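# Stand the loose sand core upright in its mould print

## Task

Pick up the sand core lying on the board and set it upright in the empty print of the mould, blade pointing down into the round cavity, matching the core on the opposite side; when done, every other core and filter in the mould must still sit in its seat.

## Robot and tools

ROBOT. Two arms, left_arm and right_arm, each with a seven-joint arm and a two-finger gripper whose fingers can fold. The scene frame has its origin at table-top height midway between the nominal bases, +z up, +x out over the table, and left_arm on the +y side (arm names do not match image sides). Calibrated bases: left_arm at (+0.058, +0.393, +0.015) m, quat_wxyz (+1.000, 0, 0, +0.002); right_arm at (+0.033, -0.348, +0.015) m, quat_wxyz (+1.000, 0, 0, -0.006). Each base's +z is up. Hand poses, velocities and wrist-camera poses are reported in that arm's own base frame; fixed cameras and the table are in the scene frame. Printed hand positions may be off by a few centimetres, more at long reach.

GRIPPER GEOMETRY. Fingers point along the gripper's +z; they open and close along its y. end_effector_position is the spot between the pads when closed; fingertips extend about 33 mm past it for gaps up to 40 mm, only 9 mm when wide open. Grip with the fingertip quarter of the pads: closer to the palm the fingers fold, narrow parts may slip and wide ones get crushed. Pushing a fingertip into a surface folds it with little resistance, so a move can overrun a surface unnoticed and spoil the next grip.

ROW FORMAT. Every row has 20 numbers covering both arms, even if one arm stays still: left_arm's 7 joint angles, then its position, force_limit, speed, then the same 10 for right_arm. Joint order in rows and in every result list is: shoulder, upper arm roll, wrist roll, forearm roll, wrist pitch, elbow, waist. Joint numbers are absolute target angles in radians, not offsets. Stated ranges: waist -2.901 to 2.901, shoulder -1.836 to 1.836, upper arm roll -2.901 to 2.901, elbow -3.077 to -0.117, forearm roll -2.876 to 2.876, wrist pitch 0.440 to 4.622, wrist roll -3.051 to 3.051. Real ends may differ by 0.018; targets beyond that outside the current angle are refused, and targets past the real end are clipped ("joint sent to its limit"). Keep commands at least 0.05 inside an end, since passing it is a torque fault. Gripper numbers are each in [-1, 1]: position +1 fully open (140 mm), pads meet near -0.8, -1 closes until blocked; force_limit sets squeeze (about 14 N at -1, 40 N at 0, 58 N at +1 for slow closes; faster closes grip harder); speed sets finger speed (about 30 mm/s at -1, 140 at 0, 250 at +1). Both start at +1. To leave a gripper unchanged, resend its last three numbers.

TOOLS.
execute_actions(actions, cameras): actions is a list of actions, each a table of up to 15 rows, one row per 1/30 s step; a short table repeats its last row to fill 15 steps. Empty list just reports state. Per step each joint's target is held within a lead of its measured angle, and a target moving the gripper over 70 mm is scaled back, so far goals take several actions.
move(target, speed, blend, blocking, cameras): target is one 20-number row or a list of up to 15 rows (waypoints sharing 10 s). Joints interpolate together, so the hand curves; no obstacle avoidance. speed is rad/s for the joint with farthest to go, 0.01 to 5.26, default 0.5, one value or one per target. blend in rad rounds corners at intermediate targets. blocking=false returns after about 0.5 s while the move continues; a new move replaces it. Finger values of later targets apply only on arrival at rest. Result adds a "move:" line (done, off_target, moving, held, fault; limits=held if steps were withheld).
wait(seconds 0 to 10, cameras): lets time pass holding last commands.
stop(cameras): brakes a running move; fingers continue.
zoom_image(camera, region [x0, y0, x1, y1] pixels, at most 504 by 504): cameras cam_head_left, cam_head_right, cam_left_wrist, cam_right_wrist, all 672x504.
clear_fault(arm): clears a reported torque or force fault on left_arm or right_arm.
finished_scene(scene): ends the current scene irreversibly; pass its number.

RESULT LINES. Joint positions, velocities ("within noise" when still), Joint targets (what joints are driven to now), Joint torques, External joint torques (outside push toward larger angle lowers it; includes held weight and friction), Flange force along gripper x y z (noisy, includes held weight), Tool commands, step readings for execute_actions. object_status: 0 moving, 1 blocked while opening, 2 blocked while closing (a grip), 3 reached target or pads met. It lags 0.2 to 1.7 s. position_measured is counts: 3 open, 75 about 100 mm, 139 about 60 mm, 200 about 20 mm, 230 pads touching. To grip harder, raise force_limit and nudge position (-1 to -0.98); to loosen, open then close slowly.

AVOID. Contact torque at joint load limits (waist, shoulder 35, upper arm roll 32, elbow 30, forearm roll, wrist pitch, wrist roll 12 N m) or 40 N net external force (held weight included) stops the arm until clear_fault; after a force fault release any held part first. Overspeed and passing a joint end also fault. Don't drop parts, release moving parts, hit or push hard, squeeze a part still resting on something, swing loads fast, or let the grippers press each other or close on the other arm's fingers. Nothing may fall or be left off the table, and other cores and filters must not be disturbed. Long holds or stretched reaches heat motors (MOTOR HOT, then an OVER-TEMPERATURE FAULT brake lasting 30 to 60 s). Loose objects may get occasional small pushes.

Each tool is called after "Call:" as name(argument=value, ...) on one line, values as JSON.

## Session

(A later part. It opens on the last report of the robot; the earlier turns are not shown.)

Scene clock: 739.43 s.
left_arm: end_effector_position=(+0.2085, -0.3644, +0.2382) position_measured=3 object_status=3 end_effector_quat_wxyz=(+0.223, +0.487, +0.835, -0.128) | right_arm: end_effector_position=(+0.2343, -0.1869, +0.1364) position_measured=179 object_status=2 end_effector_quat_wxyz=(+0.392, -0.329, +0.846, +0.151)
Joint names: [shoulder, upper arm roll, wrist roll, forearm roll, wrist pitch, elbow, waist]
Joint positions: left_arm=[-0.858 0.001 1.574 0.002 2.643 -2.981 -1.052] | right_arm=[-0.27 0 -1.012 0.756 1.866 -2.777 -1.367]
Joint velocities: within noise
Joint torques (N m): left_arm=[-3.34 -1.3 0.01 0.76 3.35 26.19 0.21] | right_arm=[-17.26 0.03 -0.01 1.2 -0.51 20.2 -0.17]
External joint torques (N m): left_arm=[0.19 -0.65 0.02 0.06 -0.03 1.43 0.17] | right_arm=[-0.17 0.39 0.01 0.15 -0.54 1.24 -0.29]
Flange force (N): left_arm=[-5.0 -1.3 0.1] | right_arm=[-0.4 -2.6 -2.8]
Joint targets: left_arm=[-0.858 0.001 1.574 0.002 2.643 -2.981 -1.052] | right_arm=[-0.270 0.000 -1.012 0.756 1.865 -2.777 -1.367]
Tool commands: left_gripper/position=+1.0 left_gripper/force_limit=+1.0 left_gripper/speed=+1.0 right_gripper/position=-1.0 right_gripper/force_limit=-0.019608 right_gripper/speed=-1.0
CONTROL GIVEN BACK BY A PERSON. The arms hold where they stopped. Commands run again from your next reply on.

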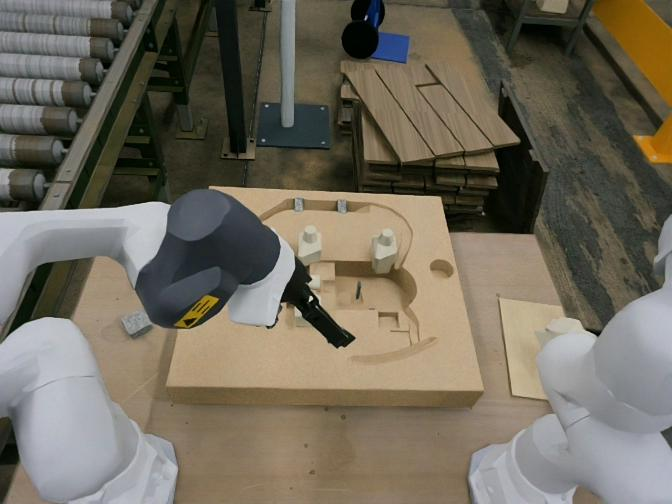

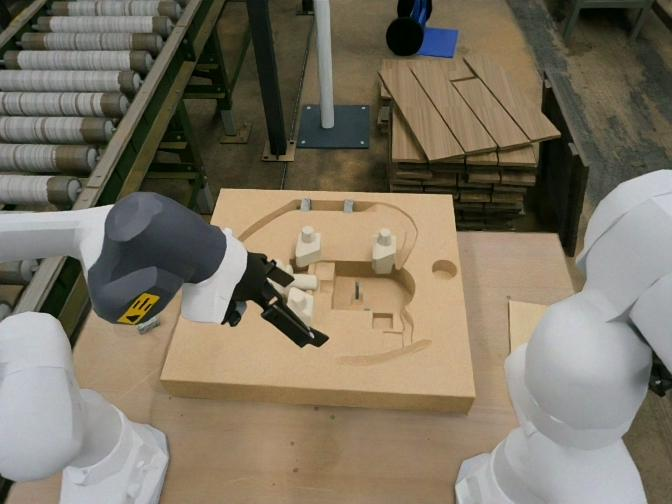

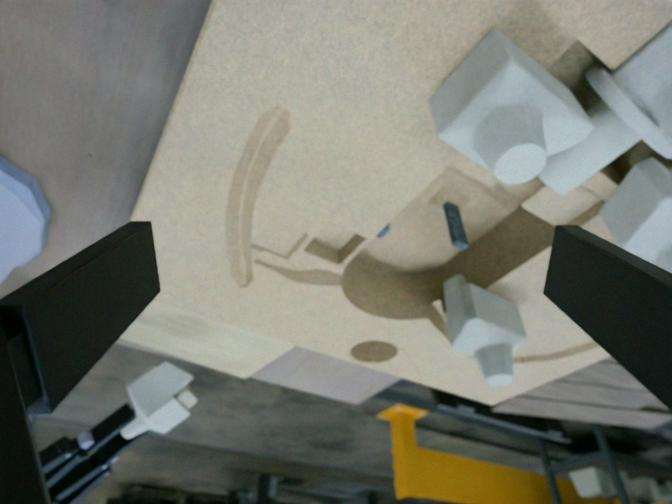

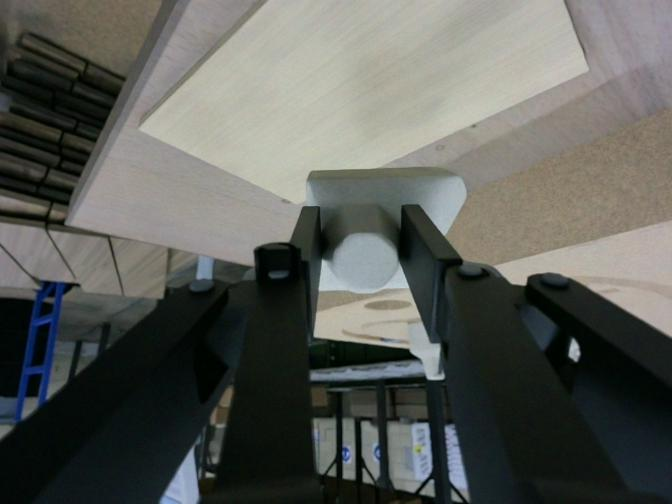

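Nothing changed; the core is still held. Continue with the transit.

Call:
move(target=[[-0.859,0,1.571,0,2.646,-2.981,-1.051,1,1,1,-0.52,0,-1.5,0.43,1.9,-2.55,-0.65,-1,-0.02,-1],[-0.859,0,1.571,0,2.646,-2.981,-1.051,1,1,1,-0.357,0,-2.3453,-0.1431,1.9414,-2.4231,0.7423,-1,-0.02,-1]], speed=0.35, blend=[0.25,0])

Call:
zoom_image(camera="cam_left_wrist", region=[200, 160, 540, 420])

Call:
zoom_image(camera="cam_head_left", region=[320, 180, 500, 360])

Call:
zoom_image(camera="cam_right_wrist", region=[120, 0, 600, 360])

Scene clock: 755.53 s.
left_arm: end_effector_position=(+0.2085, -0.3644, +0.2382) position_measured=3 object_status=3 end_effector_quat_wxyz=(+0.223, +0.487, +0.835, -0.128) | right_arm: end_effector_position=(+0.3128, +0.2359, +0.2216) position_measured=179 object_status=2 end_effector_quat_wxyz=(+0.063, +0.705, +0.704, -0.067)
Joint names: [shoulder, upper arm roll, wrist roll, forearm roll, wrist pitch, elbow, waist]
Joint positions: left_arm=[-0.858 0.001 1.574 0.002 2.643 -2.981 -1.052] | right_arm=[-0.357 0.001 -2.34 -0.14 1.937 -2.427 0.741]
Joint velocities: left_arm=[within noise] | right_arm=[0.001 -0.002 -0.006 -0.001 0 0 0]
Joint torques (N m): left_arm=[-3.55 -1.59 -0.2 0.54 3.44 26.29 0.56] | right_arm=[-19.17 -0.31 -0.27 0.13 2.35 26.32 0.07]
External joint torques (N m): left_arm=[0.01 -0.91 -0.19 -0.16 0.05 1.45 0.58] | right_arm=[-0.1 0.17 -0.27 -0.5 0.13 2.37 0.19]
Flange force (N): left_arm=[-4.5 -2.3 -0.3] | right_arm=[3.4 5.1 -4.7]
Joint targets: left_arm=[-0.859 0.000 1.571 0.000 2.646 -2.981 -1.051] | right_arm=[-0.357 0.000 -2.345 -0.143 1.941 -2.423 0.742]
CONTROL GIVEN BACK BY A PERSON, as an earlier result said. Commands run again.
move: done

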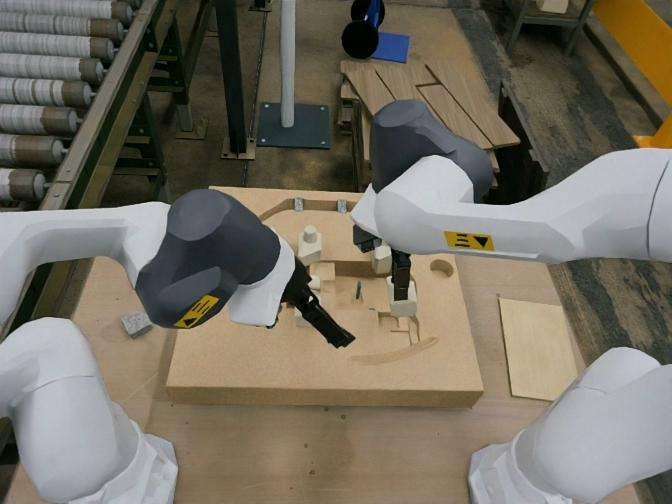

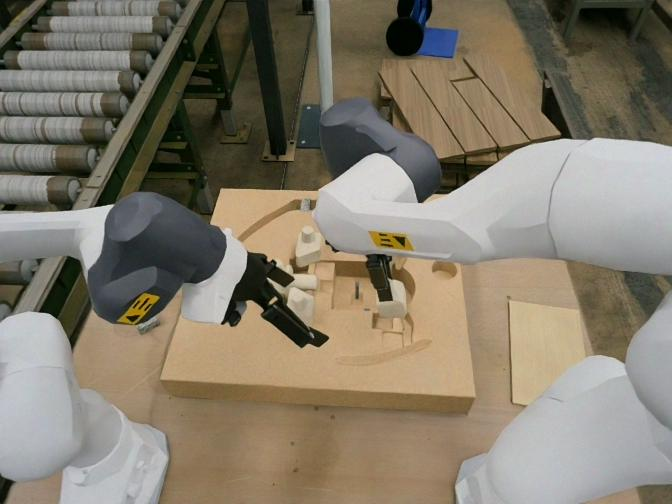

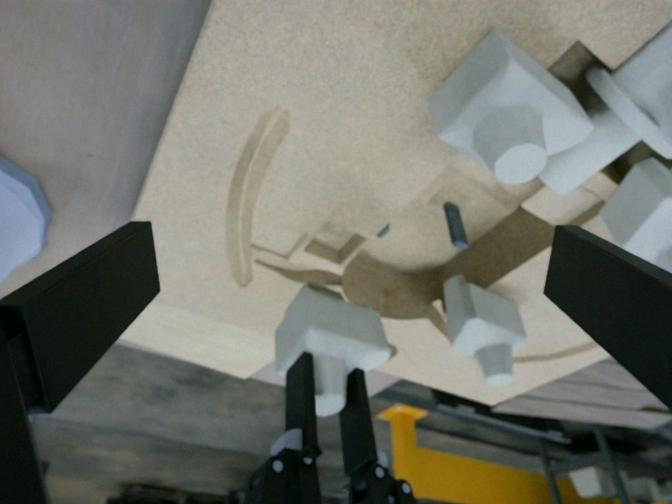

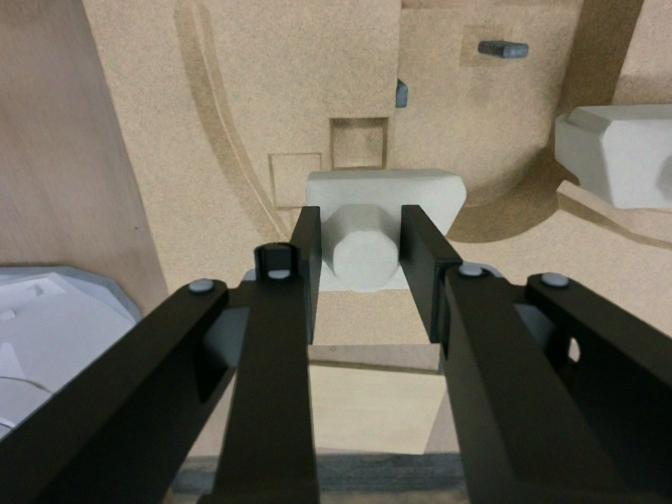

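Scaled by 1.482 from the camera's 672x504 image, which has a finer 960x720 frame.

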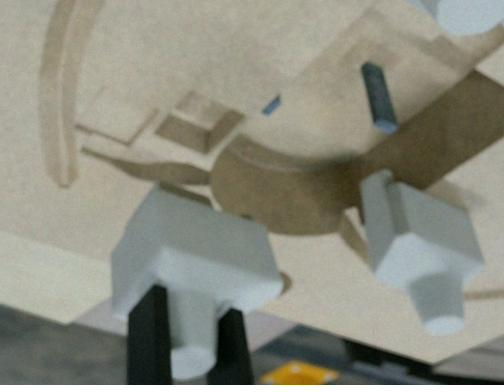

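Scaled by 2.800 from the camera's 672x504 image, which has a finer 960x720 frame.

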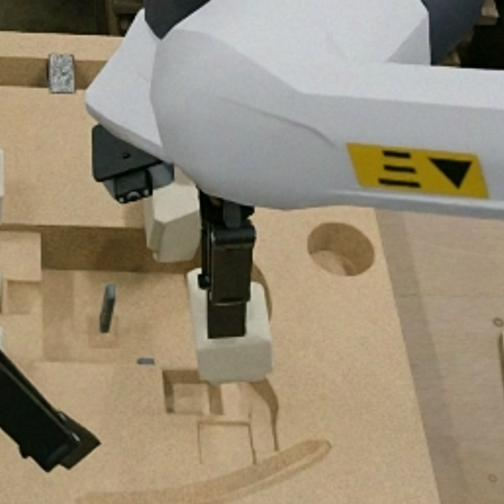

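Scaled by 1.050 from the camera's 672x504 image, which has a finer 960x720 frame.

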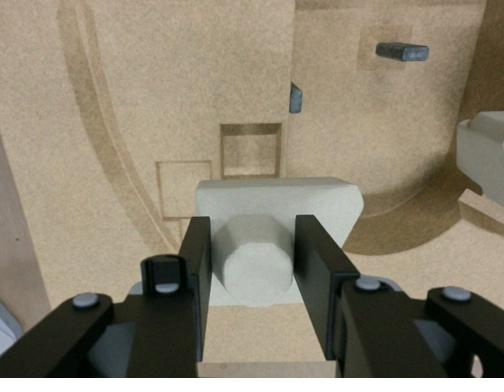

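Call:
zoom_image(camera="cam_right_wrist", region=[250, 90, 490, 300])

Scaled by 2.100 from the camera's 672x504 image, which has a finer 960x720 frame.

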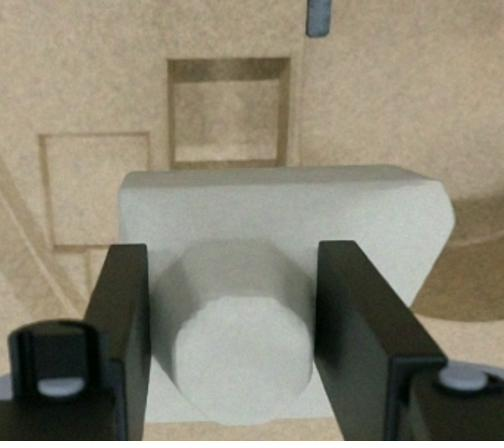

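Call:
zoom_image(camera="cam_right_wrist", region=[300, 105, 400, 180])

Call:
zoom_image(camera="cam_right_wrist", region=[300, 160, 475, 295])

Call:
zoom_image(camera="cam_left_wrist", region=[250, 260, 410, 430])

Scaled by 5.040 from the camera's 672x504 image, which has a finer 960x720 frame.

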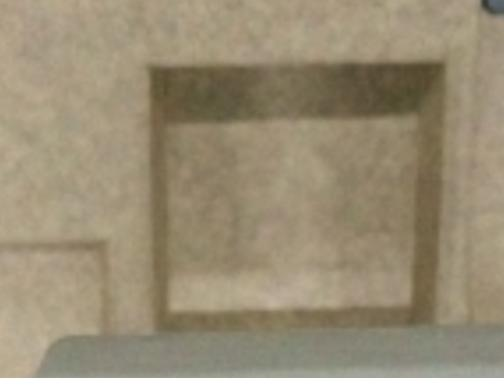

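Scaled by 2.880 from the camera's 672x504 image, which has a finer 960x720 frame.

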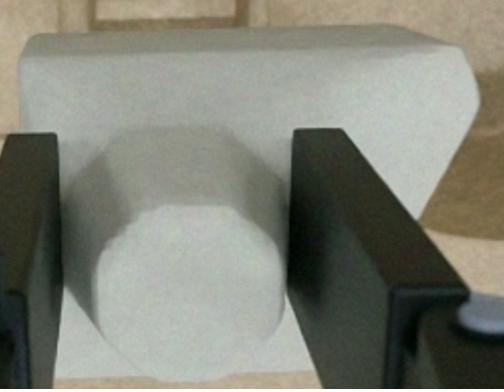

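Scaled by 2.965 from the camera's 672x504 image, which has a finer 960x720 frame.

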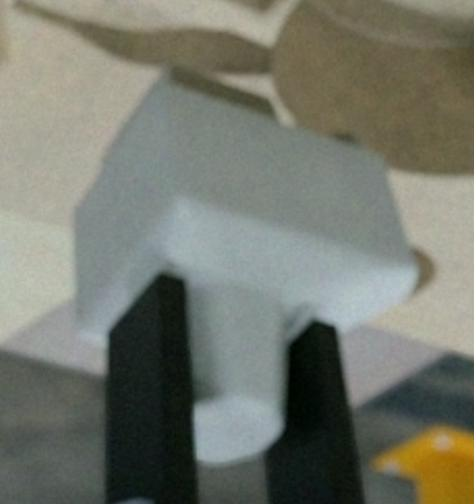

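Call:
zoom_image(camera="cam_left_wrist", region=[260, 270, 400, 420])

Call:
zoom_image(camera="cam_left_wrist", region=[420, 260, 540, 395])

Scaled by 3.360 from the camera's 672x504 image, which has a finer 960x720 frame.

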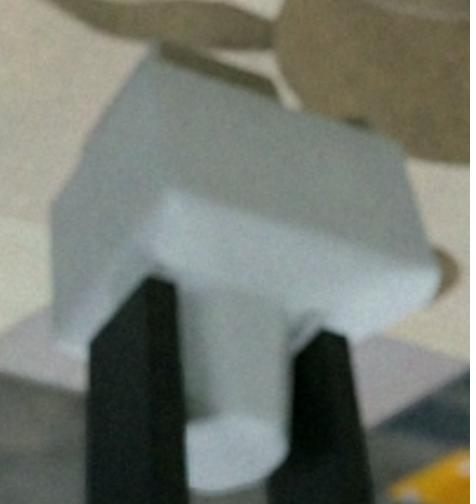

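Scaled by 3.733 from the camera's 672x504 image, which has a finer 960x720 frame.

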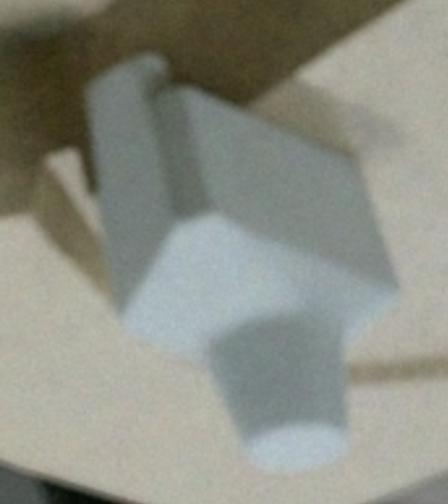

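Call:
zoom_image(camera="cam_head_left", region=[360, 240, 440, 330])

Call:
zoom_image(camera="cam_head_right", region=[350, 245, 430, 335])

Scaled by 5.600 from the camera's 672x504 image, which has a finer 960x720 frame.

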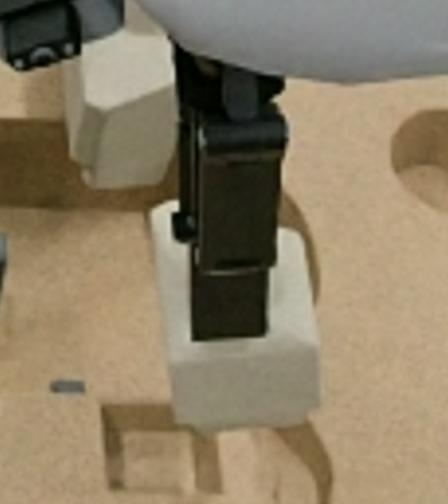

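Scaled by 5.600 from the camera's 672x504 image, which has a finer 960x720 frame.

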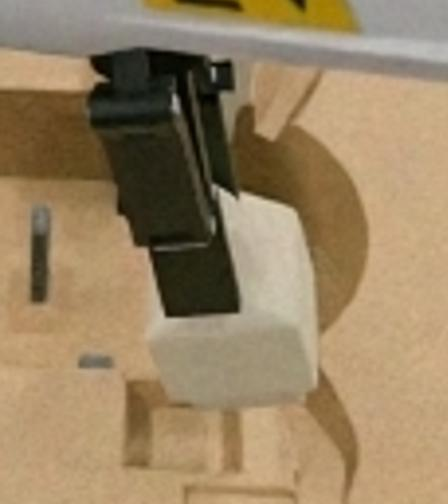

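Call:
move(target=[-0.859,0,1.571,0,2.646,-2.981,-1.051,1,1,1,-0.4815,0,-2.4977,0,2.0706,-2.5521,0.6259,-1,-0.02,-1], speed=0.1, cameras=["cam_head_left","cam_head_right","cam_left_wrist","cam_right_wrist"])

Call:
zoom_image(camera="cam_left_wrist", region=[230, 220, 420, 420])

Call:
zoom_image(camera="cam_head_right", region=[350, 245, 430, 335])

Call:
zoom_image(camera="cam_right_wrist", region=[250, 90, 490, 300])

Scene clock: 1018.63 s.
left_arm: end_effector_position=(+0.2085, -0.3644, +0.2382) position_measured=3 object_status=3 end_effector_quat_wxyz=(+0.223, +0.487, +0.835, -0.128) | right_arm: end_effector_position=(+0.3151, +0.2280, +0.2188) position_measured=179 object_status=2 end_effector_quat_wxyz=(+0.000, +0.714, +0.700, -0.005)
Joint names: [shoulder, upper arm roll, wrist roll, forearm roll, wrist pitch, elbow, waist]
Joint positions: left_arm=[-0.858 0.001 1.574 0.002 2.643 -2.981 -1.052] | right_arm=[-0.478 0 -2.492 -0.002 2.065 -2.553 0.627]
Joint velocities: left_arm=[within noise] | right_arm=[0 0 -0.006 0.001 0.001 0.001 0]
Joint torques (N m): left_arm=[-3.65 -1.55 -0.17 0.53 3.44 26.22 0.59] | right_arm=[-16.37 -0.28 -0.26 1.04 2.87 26.14 -0.74]
External joint torques (N m): left_arm=[-0.1 -0.88 -0.15 -0.17 0.05 1.39 0.58] | right_arm=[-1.15 0.39 -0.26 0.22 0.3 1.84 -0.63]
Flange force (N): left_arm=[-3.9 -2.1 -0.7] | right_arm=[0.5 1.3 -3.7]
Joint targets: left_arm=[-0.859 0.000 1.571 0.000 2.646 -2.981 -1.051] | right_arm=[-0.482 0.000 -2.498 0.000 2.071 -2.552 0.626]
move: done

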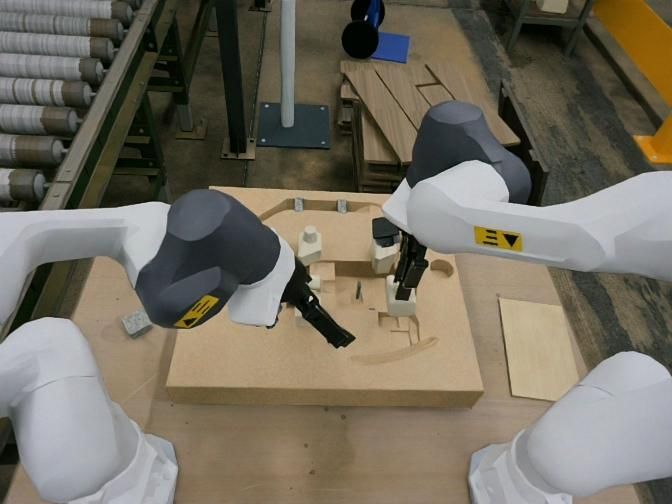

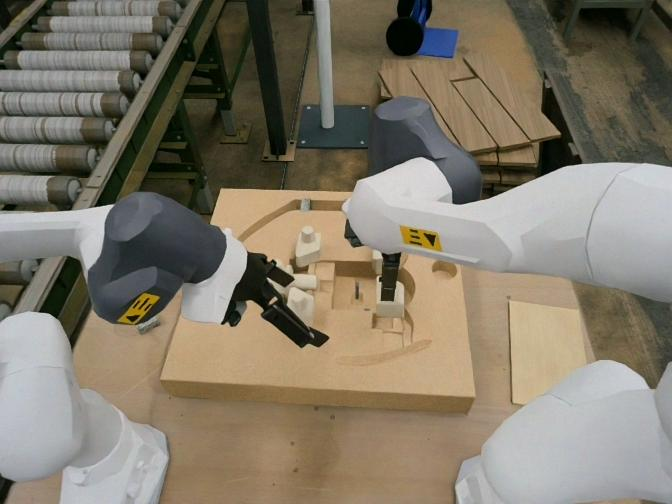

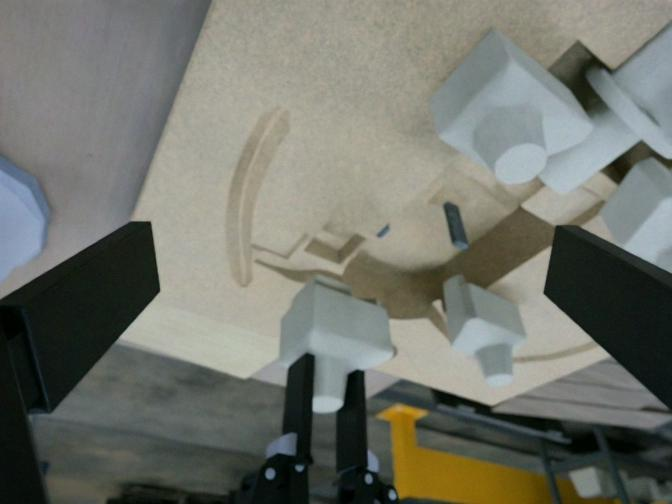

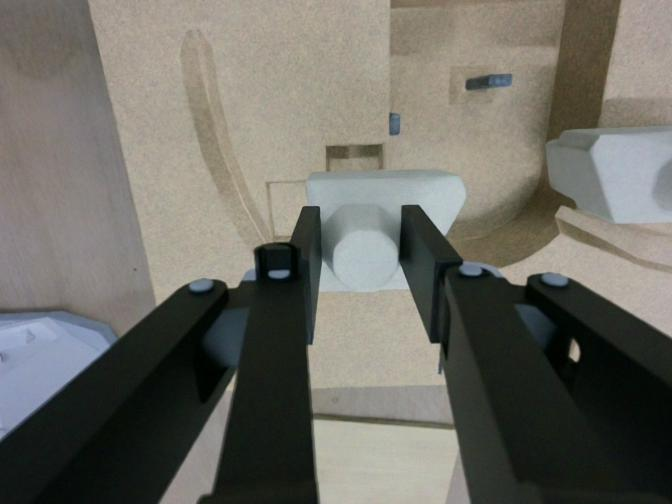

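Scaled by 2.520 from the camera's 672x504 image, which has a finer 960x720 frame.

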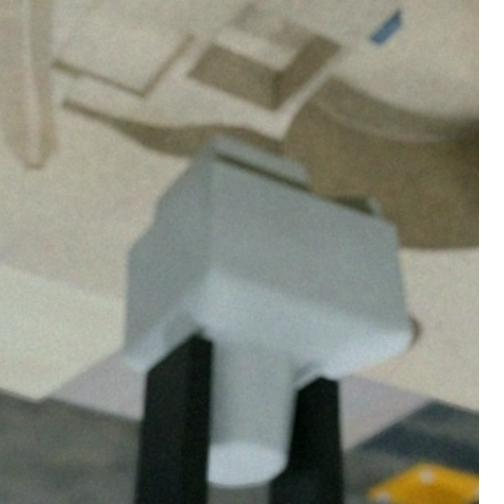

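Scaled by 5.600 from the camera's 672x504 image, which has a finer 960x720 frame.

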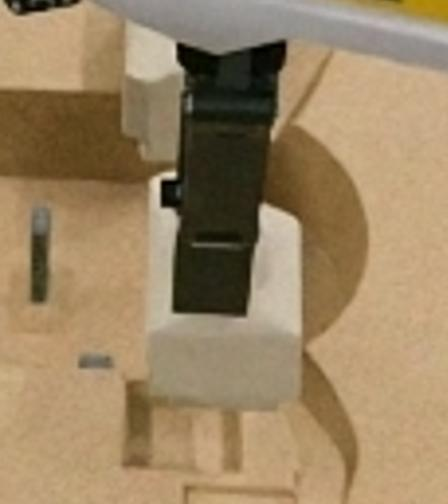

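Scaled by 2.100 from the camera's 672x504 image, which has a finer 960x720 frame.

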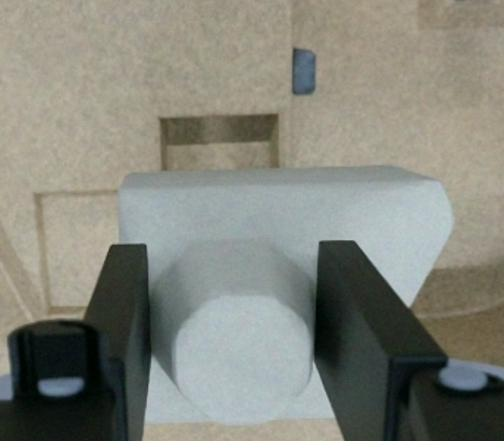

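Call:
move(target=[-0.859,0,1.571,0,2.646,-2.981,-1.051,1,1,1,-0.4502,0,-2.5651,0.0635,2.228,-2.6444,0.6043,-1,-0.02,-1], speed=0.08, cameras=["cam_head_left","cam_head_right","cam_left_wrist","cam_right_wrist"])

Call:
zoom_image(camera="cam_left_wrist", region=[230, 200, 420, 400])

Call:
zoom_image(camera="cam_head_right", region=[350, 260, 430, 350])

Call:
zoom_image(camera="cam_head_left", region=[360, 260, 440, 350])

Call:
zoom_image(camera="cam_right_wrist", region=[250, 90, 490, 300])

Scene clock: 1116.37 s.
left_arm: end_effector_position=(+0.2085, -0.3644, +0.2382) position_measured=3 object_status=3 end_effector_quat_wxyz=(+0.223, +0.487, +0.835, -0.128) | right_arm: end_effector_position=(+0.3165, +0.2343, +0.1803) position_measured=179 object_status=2 end_effector_quat_wxyz=(-0.021, +0.711, +0.702, +0.018)
Joint names: [shoulder, upper arm roll, wrist roll, forearm roll, wrist pitch, elbow, waist]
Joint positions: left_arm=[-0.858 0.001 1.574 0.002 2.643 -2.981 -1.052] | right_arm=[-0.45 0.001 -2.559 0.061 2.223 -2.645 0.606]
Joint velocities: left_arm=[within noise] | right_arm=[-0.001 0 -0.007 0.001 0.001 -0.001 0]
Joint torques (N m): left_arm=[-3.6 -1.63 -0.18 0.55 3.45 26.21 0.53] | right_arm=[-15.52 -0.35 -0.24 1.07 3.01 25.18 -0.77]
External joint torques (N m): left_arm=[0.05 -1 -0.16 -0.14 0.04 1.33 0.49] | right_arm=[-0.04 0.25 -0.24 0.28 0.36 1.56 -0.7]
Flange force (N): left_arm=[-4.2 -2.5 -0.1] | right_arm=[2.1 4.0 -1.2]
Joint targets: left_arm=[-0.859 0.000 1.571 0.000 2.646 -2.981 -1.051] | right_arm=[-0.450 0.000 -2.565 0.064 2.228 -2.644 0.604]
move: done

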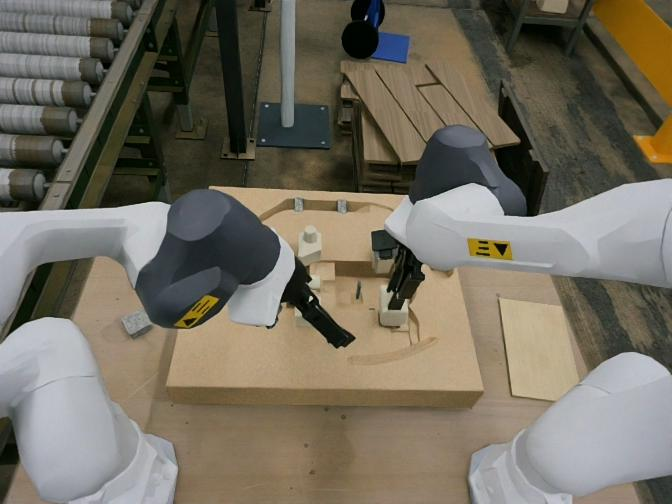

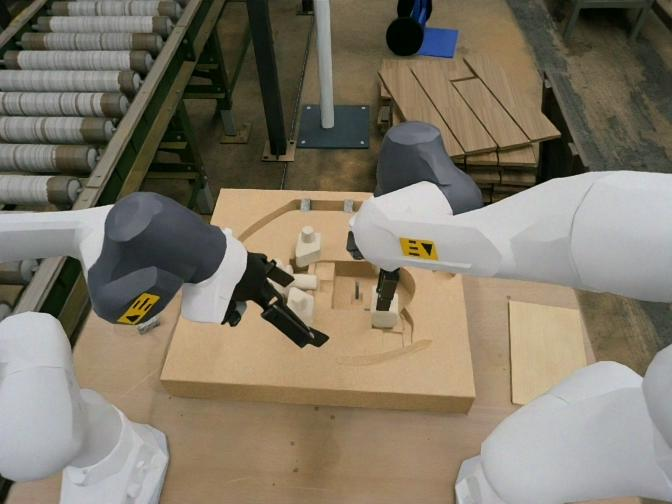

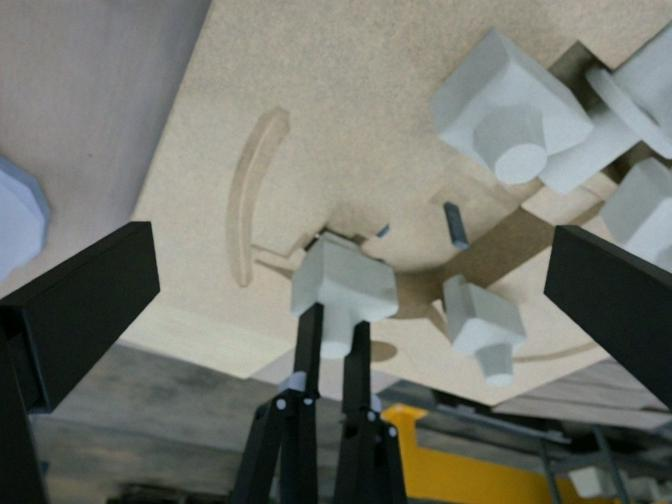

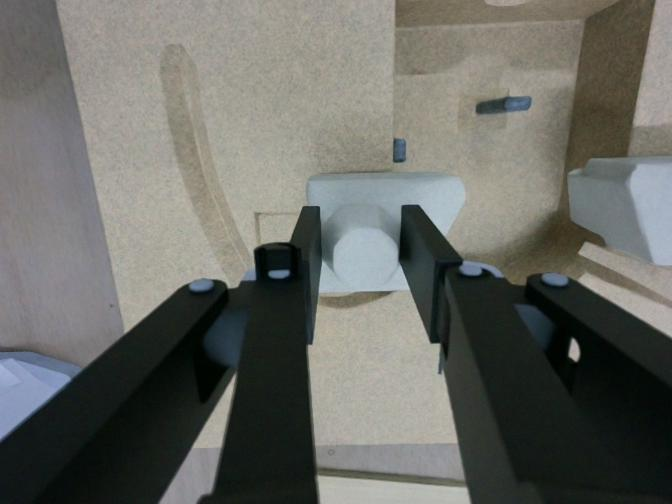

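Scaled by 2.520 from the camera's 672x504 image, which has a finer 960x720 frame.

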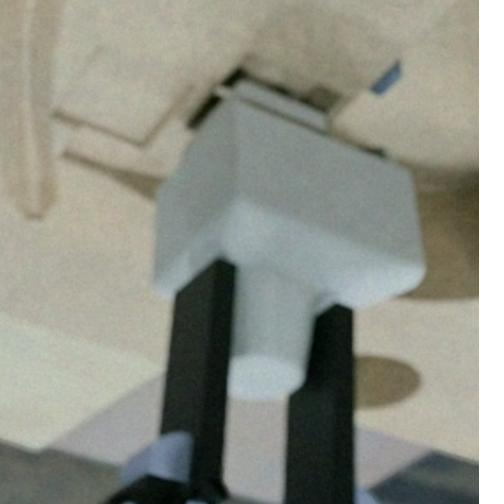

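Scaled by 5.600 from the camera's 672x504 image, which has a finer 960x720 frame.

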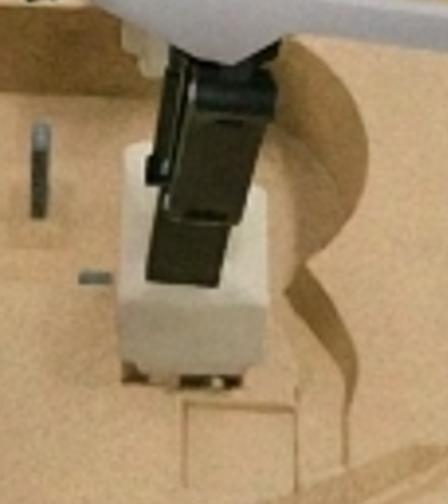

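Scaled by 5.600 from the camera's 672x504 image, which has a finer 960x720 frame.

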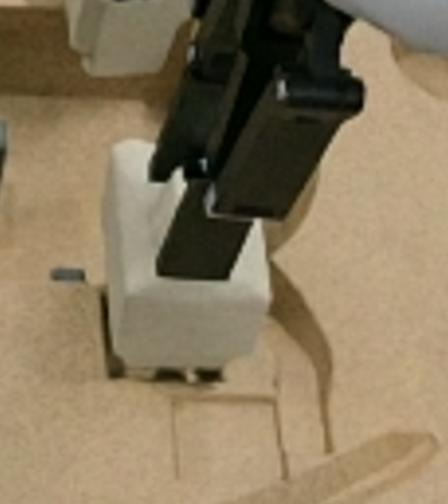

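Scaled by 2.100 from the camera's 672x504 image, which has a finer 960x720 frame.

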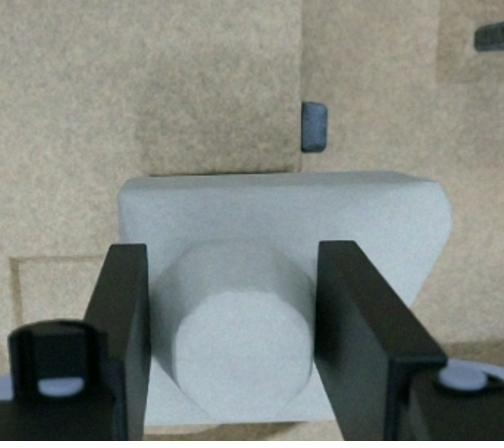

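Call:
move(target=[-0.859,0,1.571,0,2.646,-2.981,-1.051,1,1,1,-0.4573,0,-2.6047,0.0973,2.2712,-2.6778,0.5855,-1,-0.02,-1], speed=0.05, cameras=["cam_head_left","cam_head_right","cam_left_wrist","cam_right_wrist"])

Call:
zoom_image(camera="cam_left_wrist", region=[240, 190, 420, 380])

Call:
zoom_image(camera="cam_head_right", region=[350, 260, 430, 350])

Call:
zoom_image(camera="cam_head_left", region=[360, 260, 440, 350])

Call:
zoom_image(camera="cam_right_wrist", region=[250, 90, 490, 300])

Scene clock: 1232.63 s.
left_arm: end_effector_position=(+0.2085, -0.3644, +0.2382) position_measured=3 object_status=3 end_effector_quat_wxyz=(+0.223, +0.487, +0.835, -0.128) | right_arm: end_effector_position=(+0.3167, +0.2323, +0.1713) position_measured=179 object_status=2 end_effector_quat_wxyz=(-0.031, +0.712, +0.701, +0.028)
Joint names: [shoulder, upper arm roll, wrist roll, forearm roll, wrist pitch, elbow, waist]
Joint positions: left_arm=[-0.858 0.001 1.574 0.002 2.643 -2.981 -1.052] | right_arm=[-0.454 0.001 -2.599 0.095 2.266 -2.678 0.587]
Joint velocities: left_arm=[within noise] | right_arm=[0 0 -0.007 0.001 0 -0.001 -0.001]
Joint torques (N m): left_arm=[-3.59 -1.65 -0.2 0.55 3.46 26.2 0.53] | right_arm=[-16.14 -0.34 -0.09 1.06 2.97 25.15 -0.78]
External joint torques (N m): left_arm=[0.02 -1 -0.19 -0.14 0.07 1.33 0.5] | right_arm=[-1.05 0.3 -0.09 0.29 0.3 1.78 -0.68]
Flange force (N): left_arm=[-4.2 -2.6 -0.1] | right_arm=[1.0 1.4 -3.3]
Joint targets: left_arm=[-0.859 0.000 1.571 0.000 2.646 -2.981 -1.051] | right_arm=[-0.457 0.000 -2.605 0.097 2.271 -2.678 0.586]
move: done

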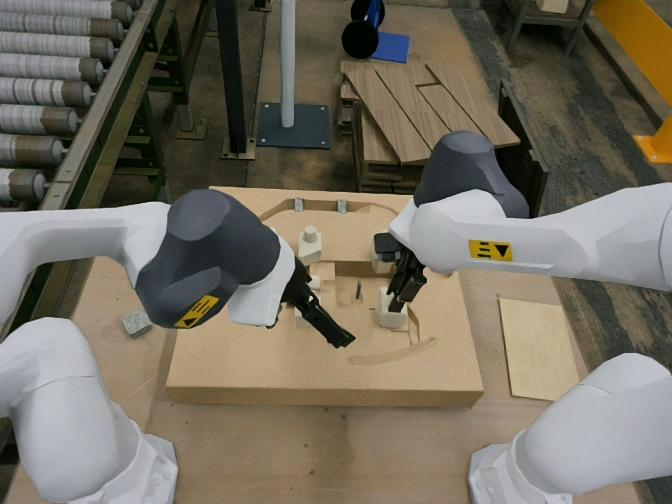

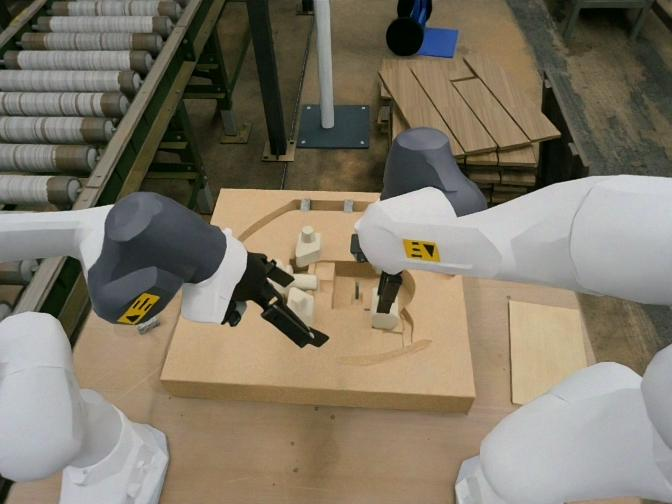

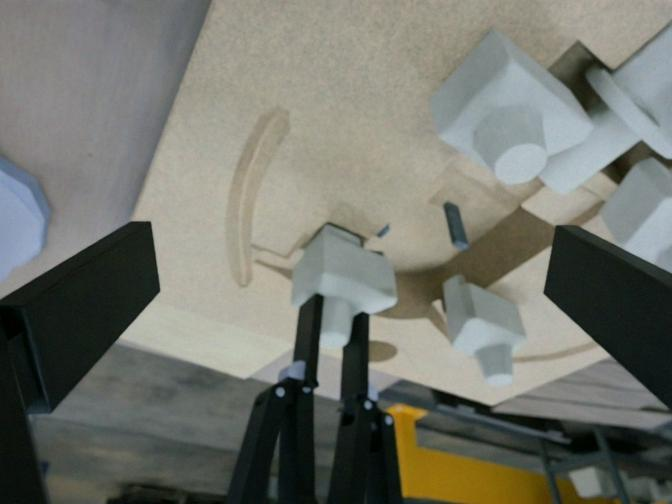

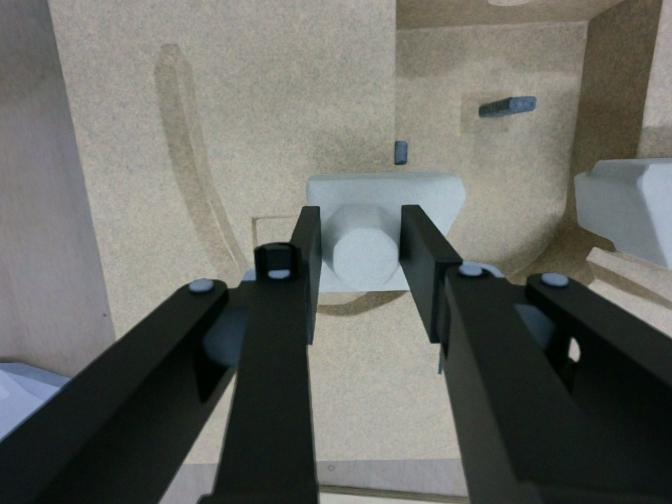

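Scaled by 2.653 from the camera's 672x504 image, which has a finer 960x720 frame.

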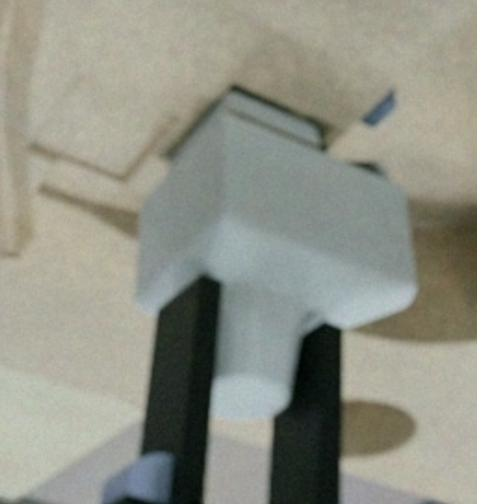

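Scaled by 5.600 from the camera's 672x504 image, which has a finer 960x720 frame.

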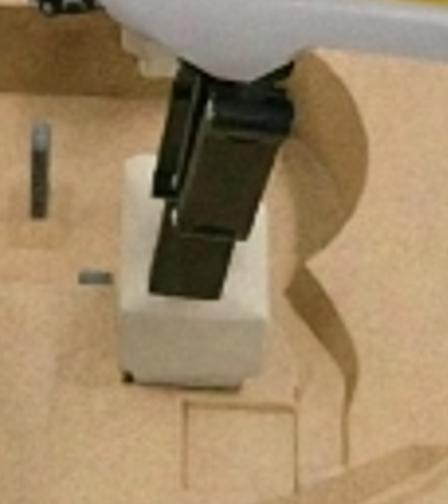

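Scaled by 5.600 from the camera's 672x504 image, which has a finer 960x720 frame.

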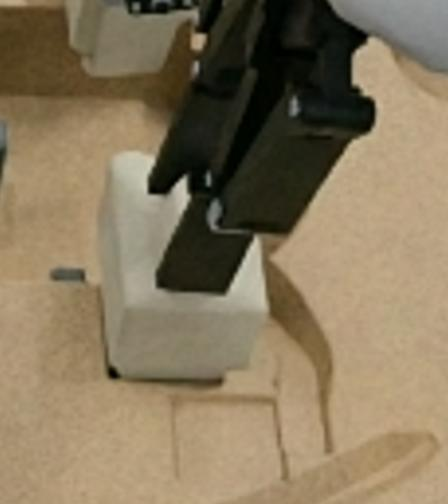

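Scaled by 2.100 from the camera's 672x504 image, which has a finer 960x720 frame.

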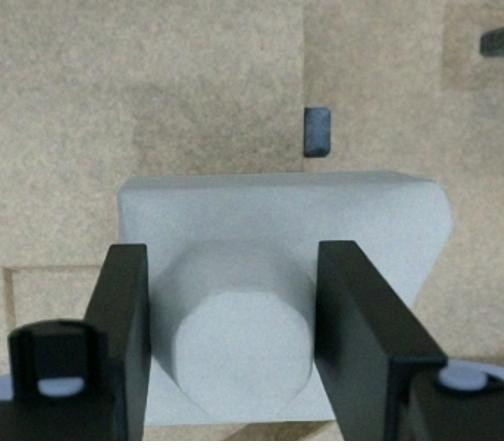

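Call:
move(target=[-0.859,0,1.571,0,2.646,-2.981,-1.051,1,1,1,-0.4396,0,-2.6088,0.0997,2.3006,-2.6896,0.5855,-1,-0.02,-1], speed=0.03, cameras=["cam_head_left","cam_head_right","cam_left_wrist","cam_right_wrist"])

Call:
zoom_image(camera="cam_left_wrist", region=[240, 190, 420, 380])

Call:
zoom_image(camera="cam_head_left", region=[360, 260, 440, 350])

Scene clock: 1261.67 s.
left_arm: end_effector_position=(+0.2085, -0.3644, +0.2382) position_measured=3 object_status=3 end_effector_quat_wxyz=(+0.223, +0.487, +0.835, -0.128) | right_arm: end_effector_position=(+0.3175, +0.2325, +0.1632) position_measured=179 object_status=2 end_effector_quat_wxyz=(-0.031, +0.711, +0.702, +0.030)
Joint names: [shoulder, upper arm roll, wrist roll, forearm roll, wrist pitch, elbow, waist]
Joint positions: left_arm=[-0.858 0.001 1.574 0.002 2.643 -2.981 -1.052] | right_arm=[-0.44 0.001 -2.604 0.098 2.295 -2.69 0.587]
Joint velocities: left_arm=[within noise] | right_arm=[0.001 0 -0.002 -0.001 0.004 -0.002 0]
Joint torques (N m): left_arm=[-3.66 -1.62 -0.17 0.53 3.45 26.23 0.58] | right_arm=[-15.43 -0.39 -0.19 0.96 2.99 24.98 -0.73]
External joint torques (N m): left_arm=[-0.13 -0.93 -0.15 -0.17 0.07 1.43 0.59] | right_arm=[0.01 0.26 -0.2 0.2 0.31 1.76 -0.59]
Flange force (N): left_arm=[-3.9 -2.2 -0.8] | right_arm=[2.6 4.6 -1.2]
Joint targets: left_arm=[-0.859 0.000 1.571 0.000 2.646 -2.981 -1.051] | right_arm=[-0.440 0.000 -2.609 0.100 2.301 -2.690 0.586]
move: done

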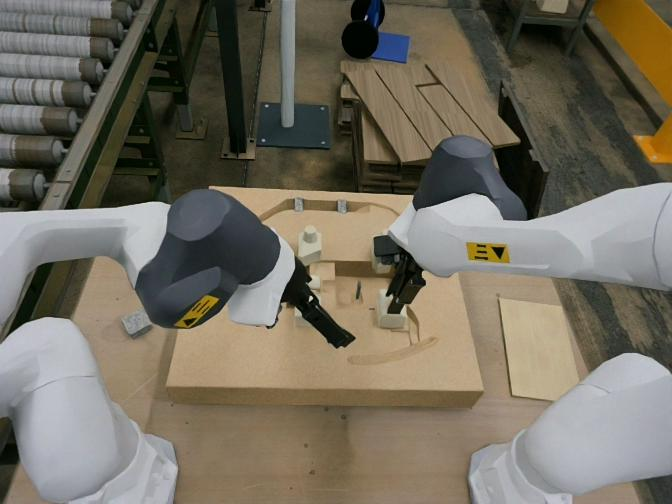

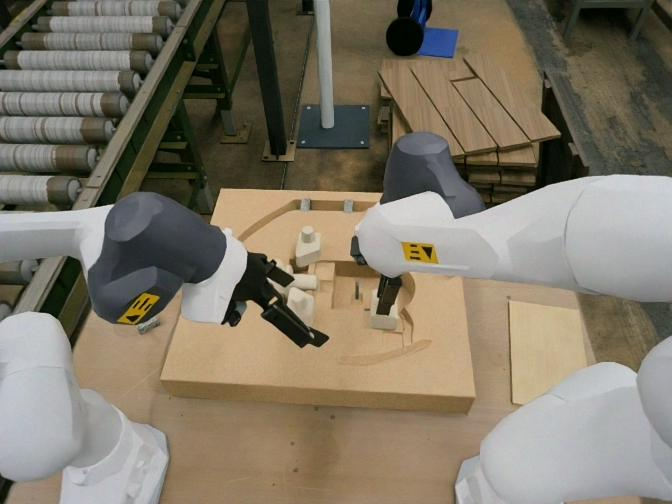

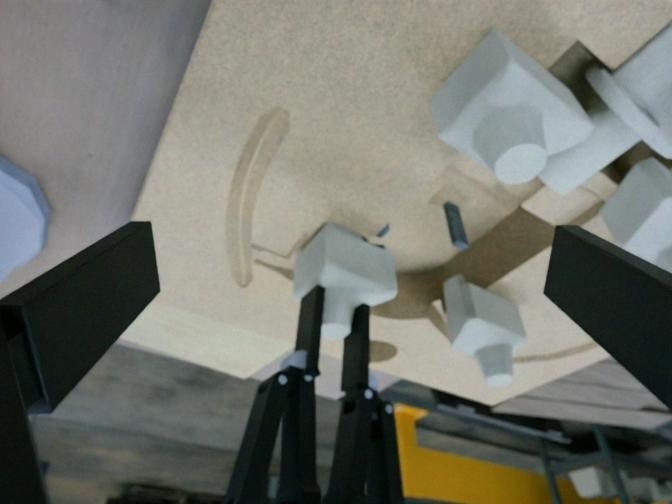

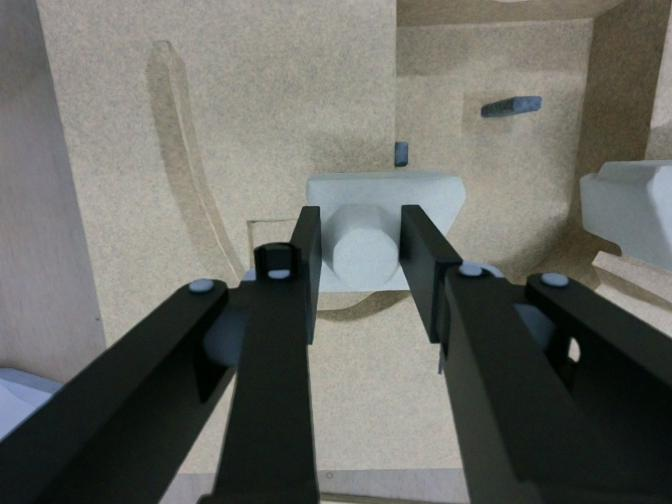

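Scaled by 2.653 from the camera's 672x504 image, which has a finer 960x720 frame.

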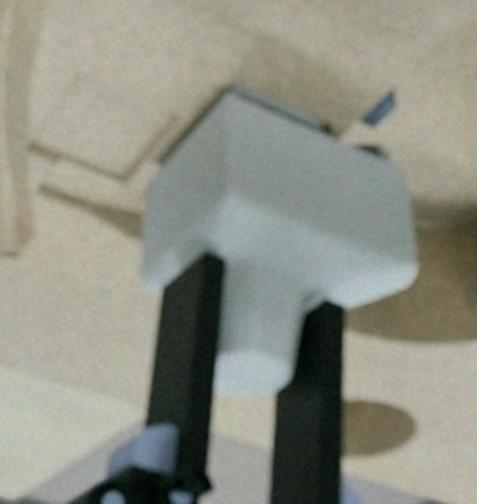

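Scaled by 5.600 from the camera's 672x504 image, which has a finer 960x720 frame.

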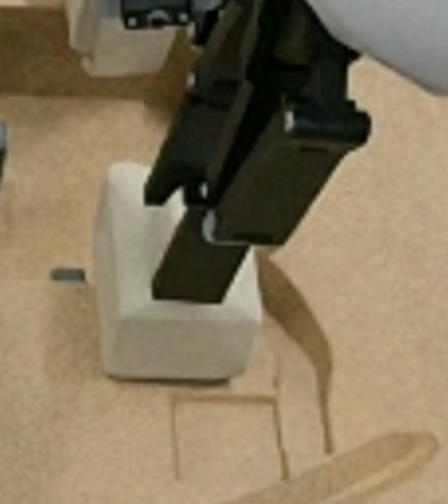

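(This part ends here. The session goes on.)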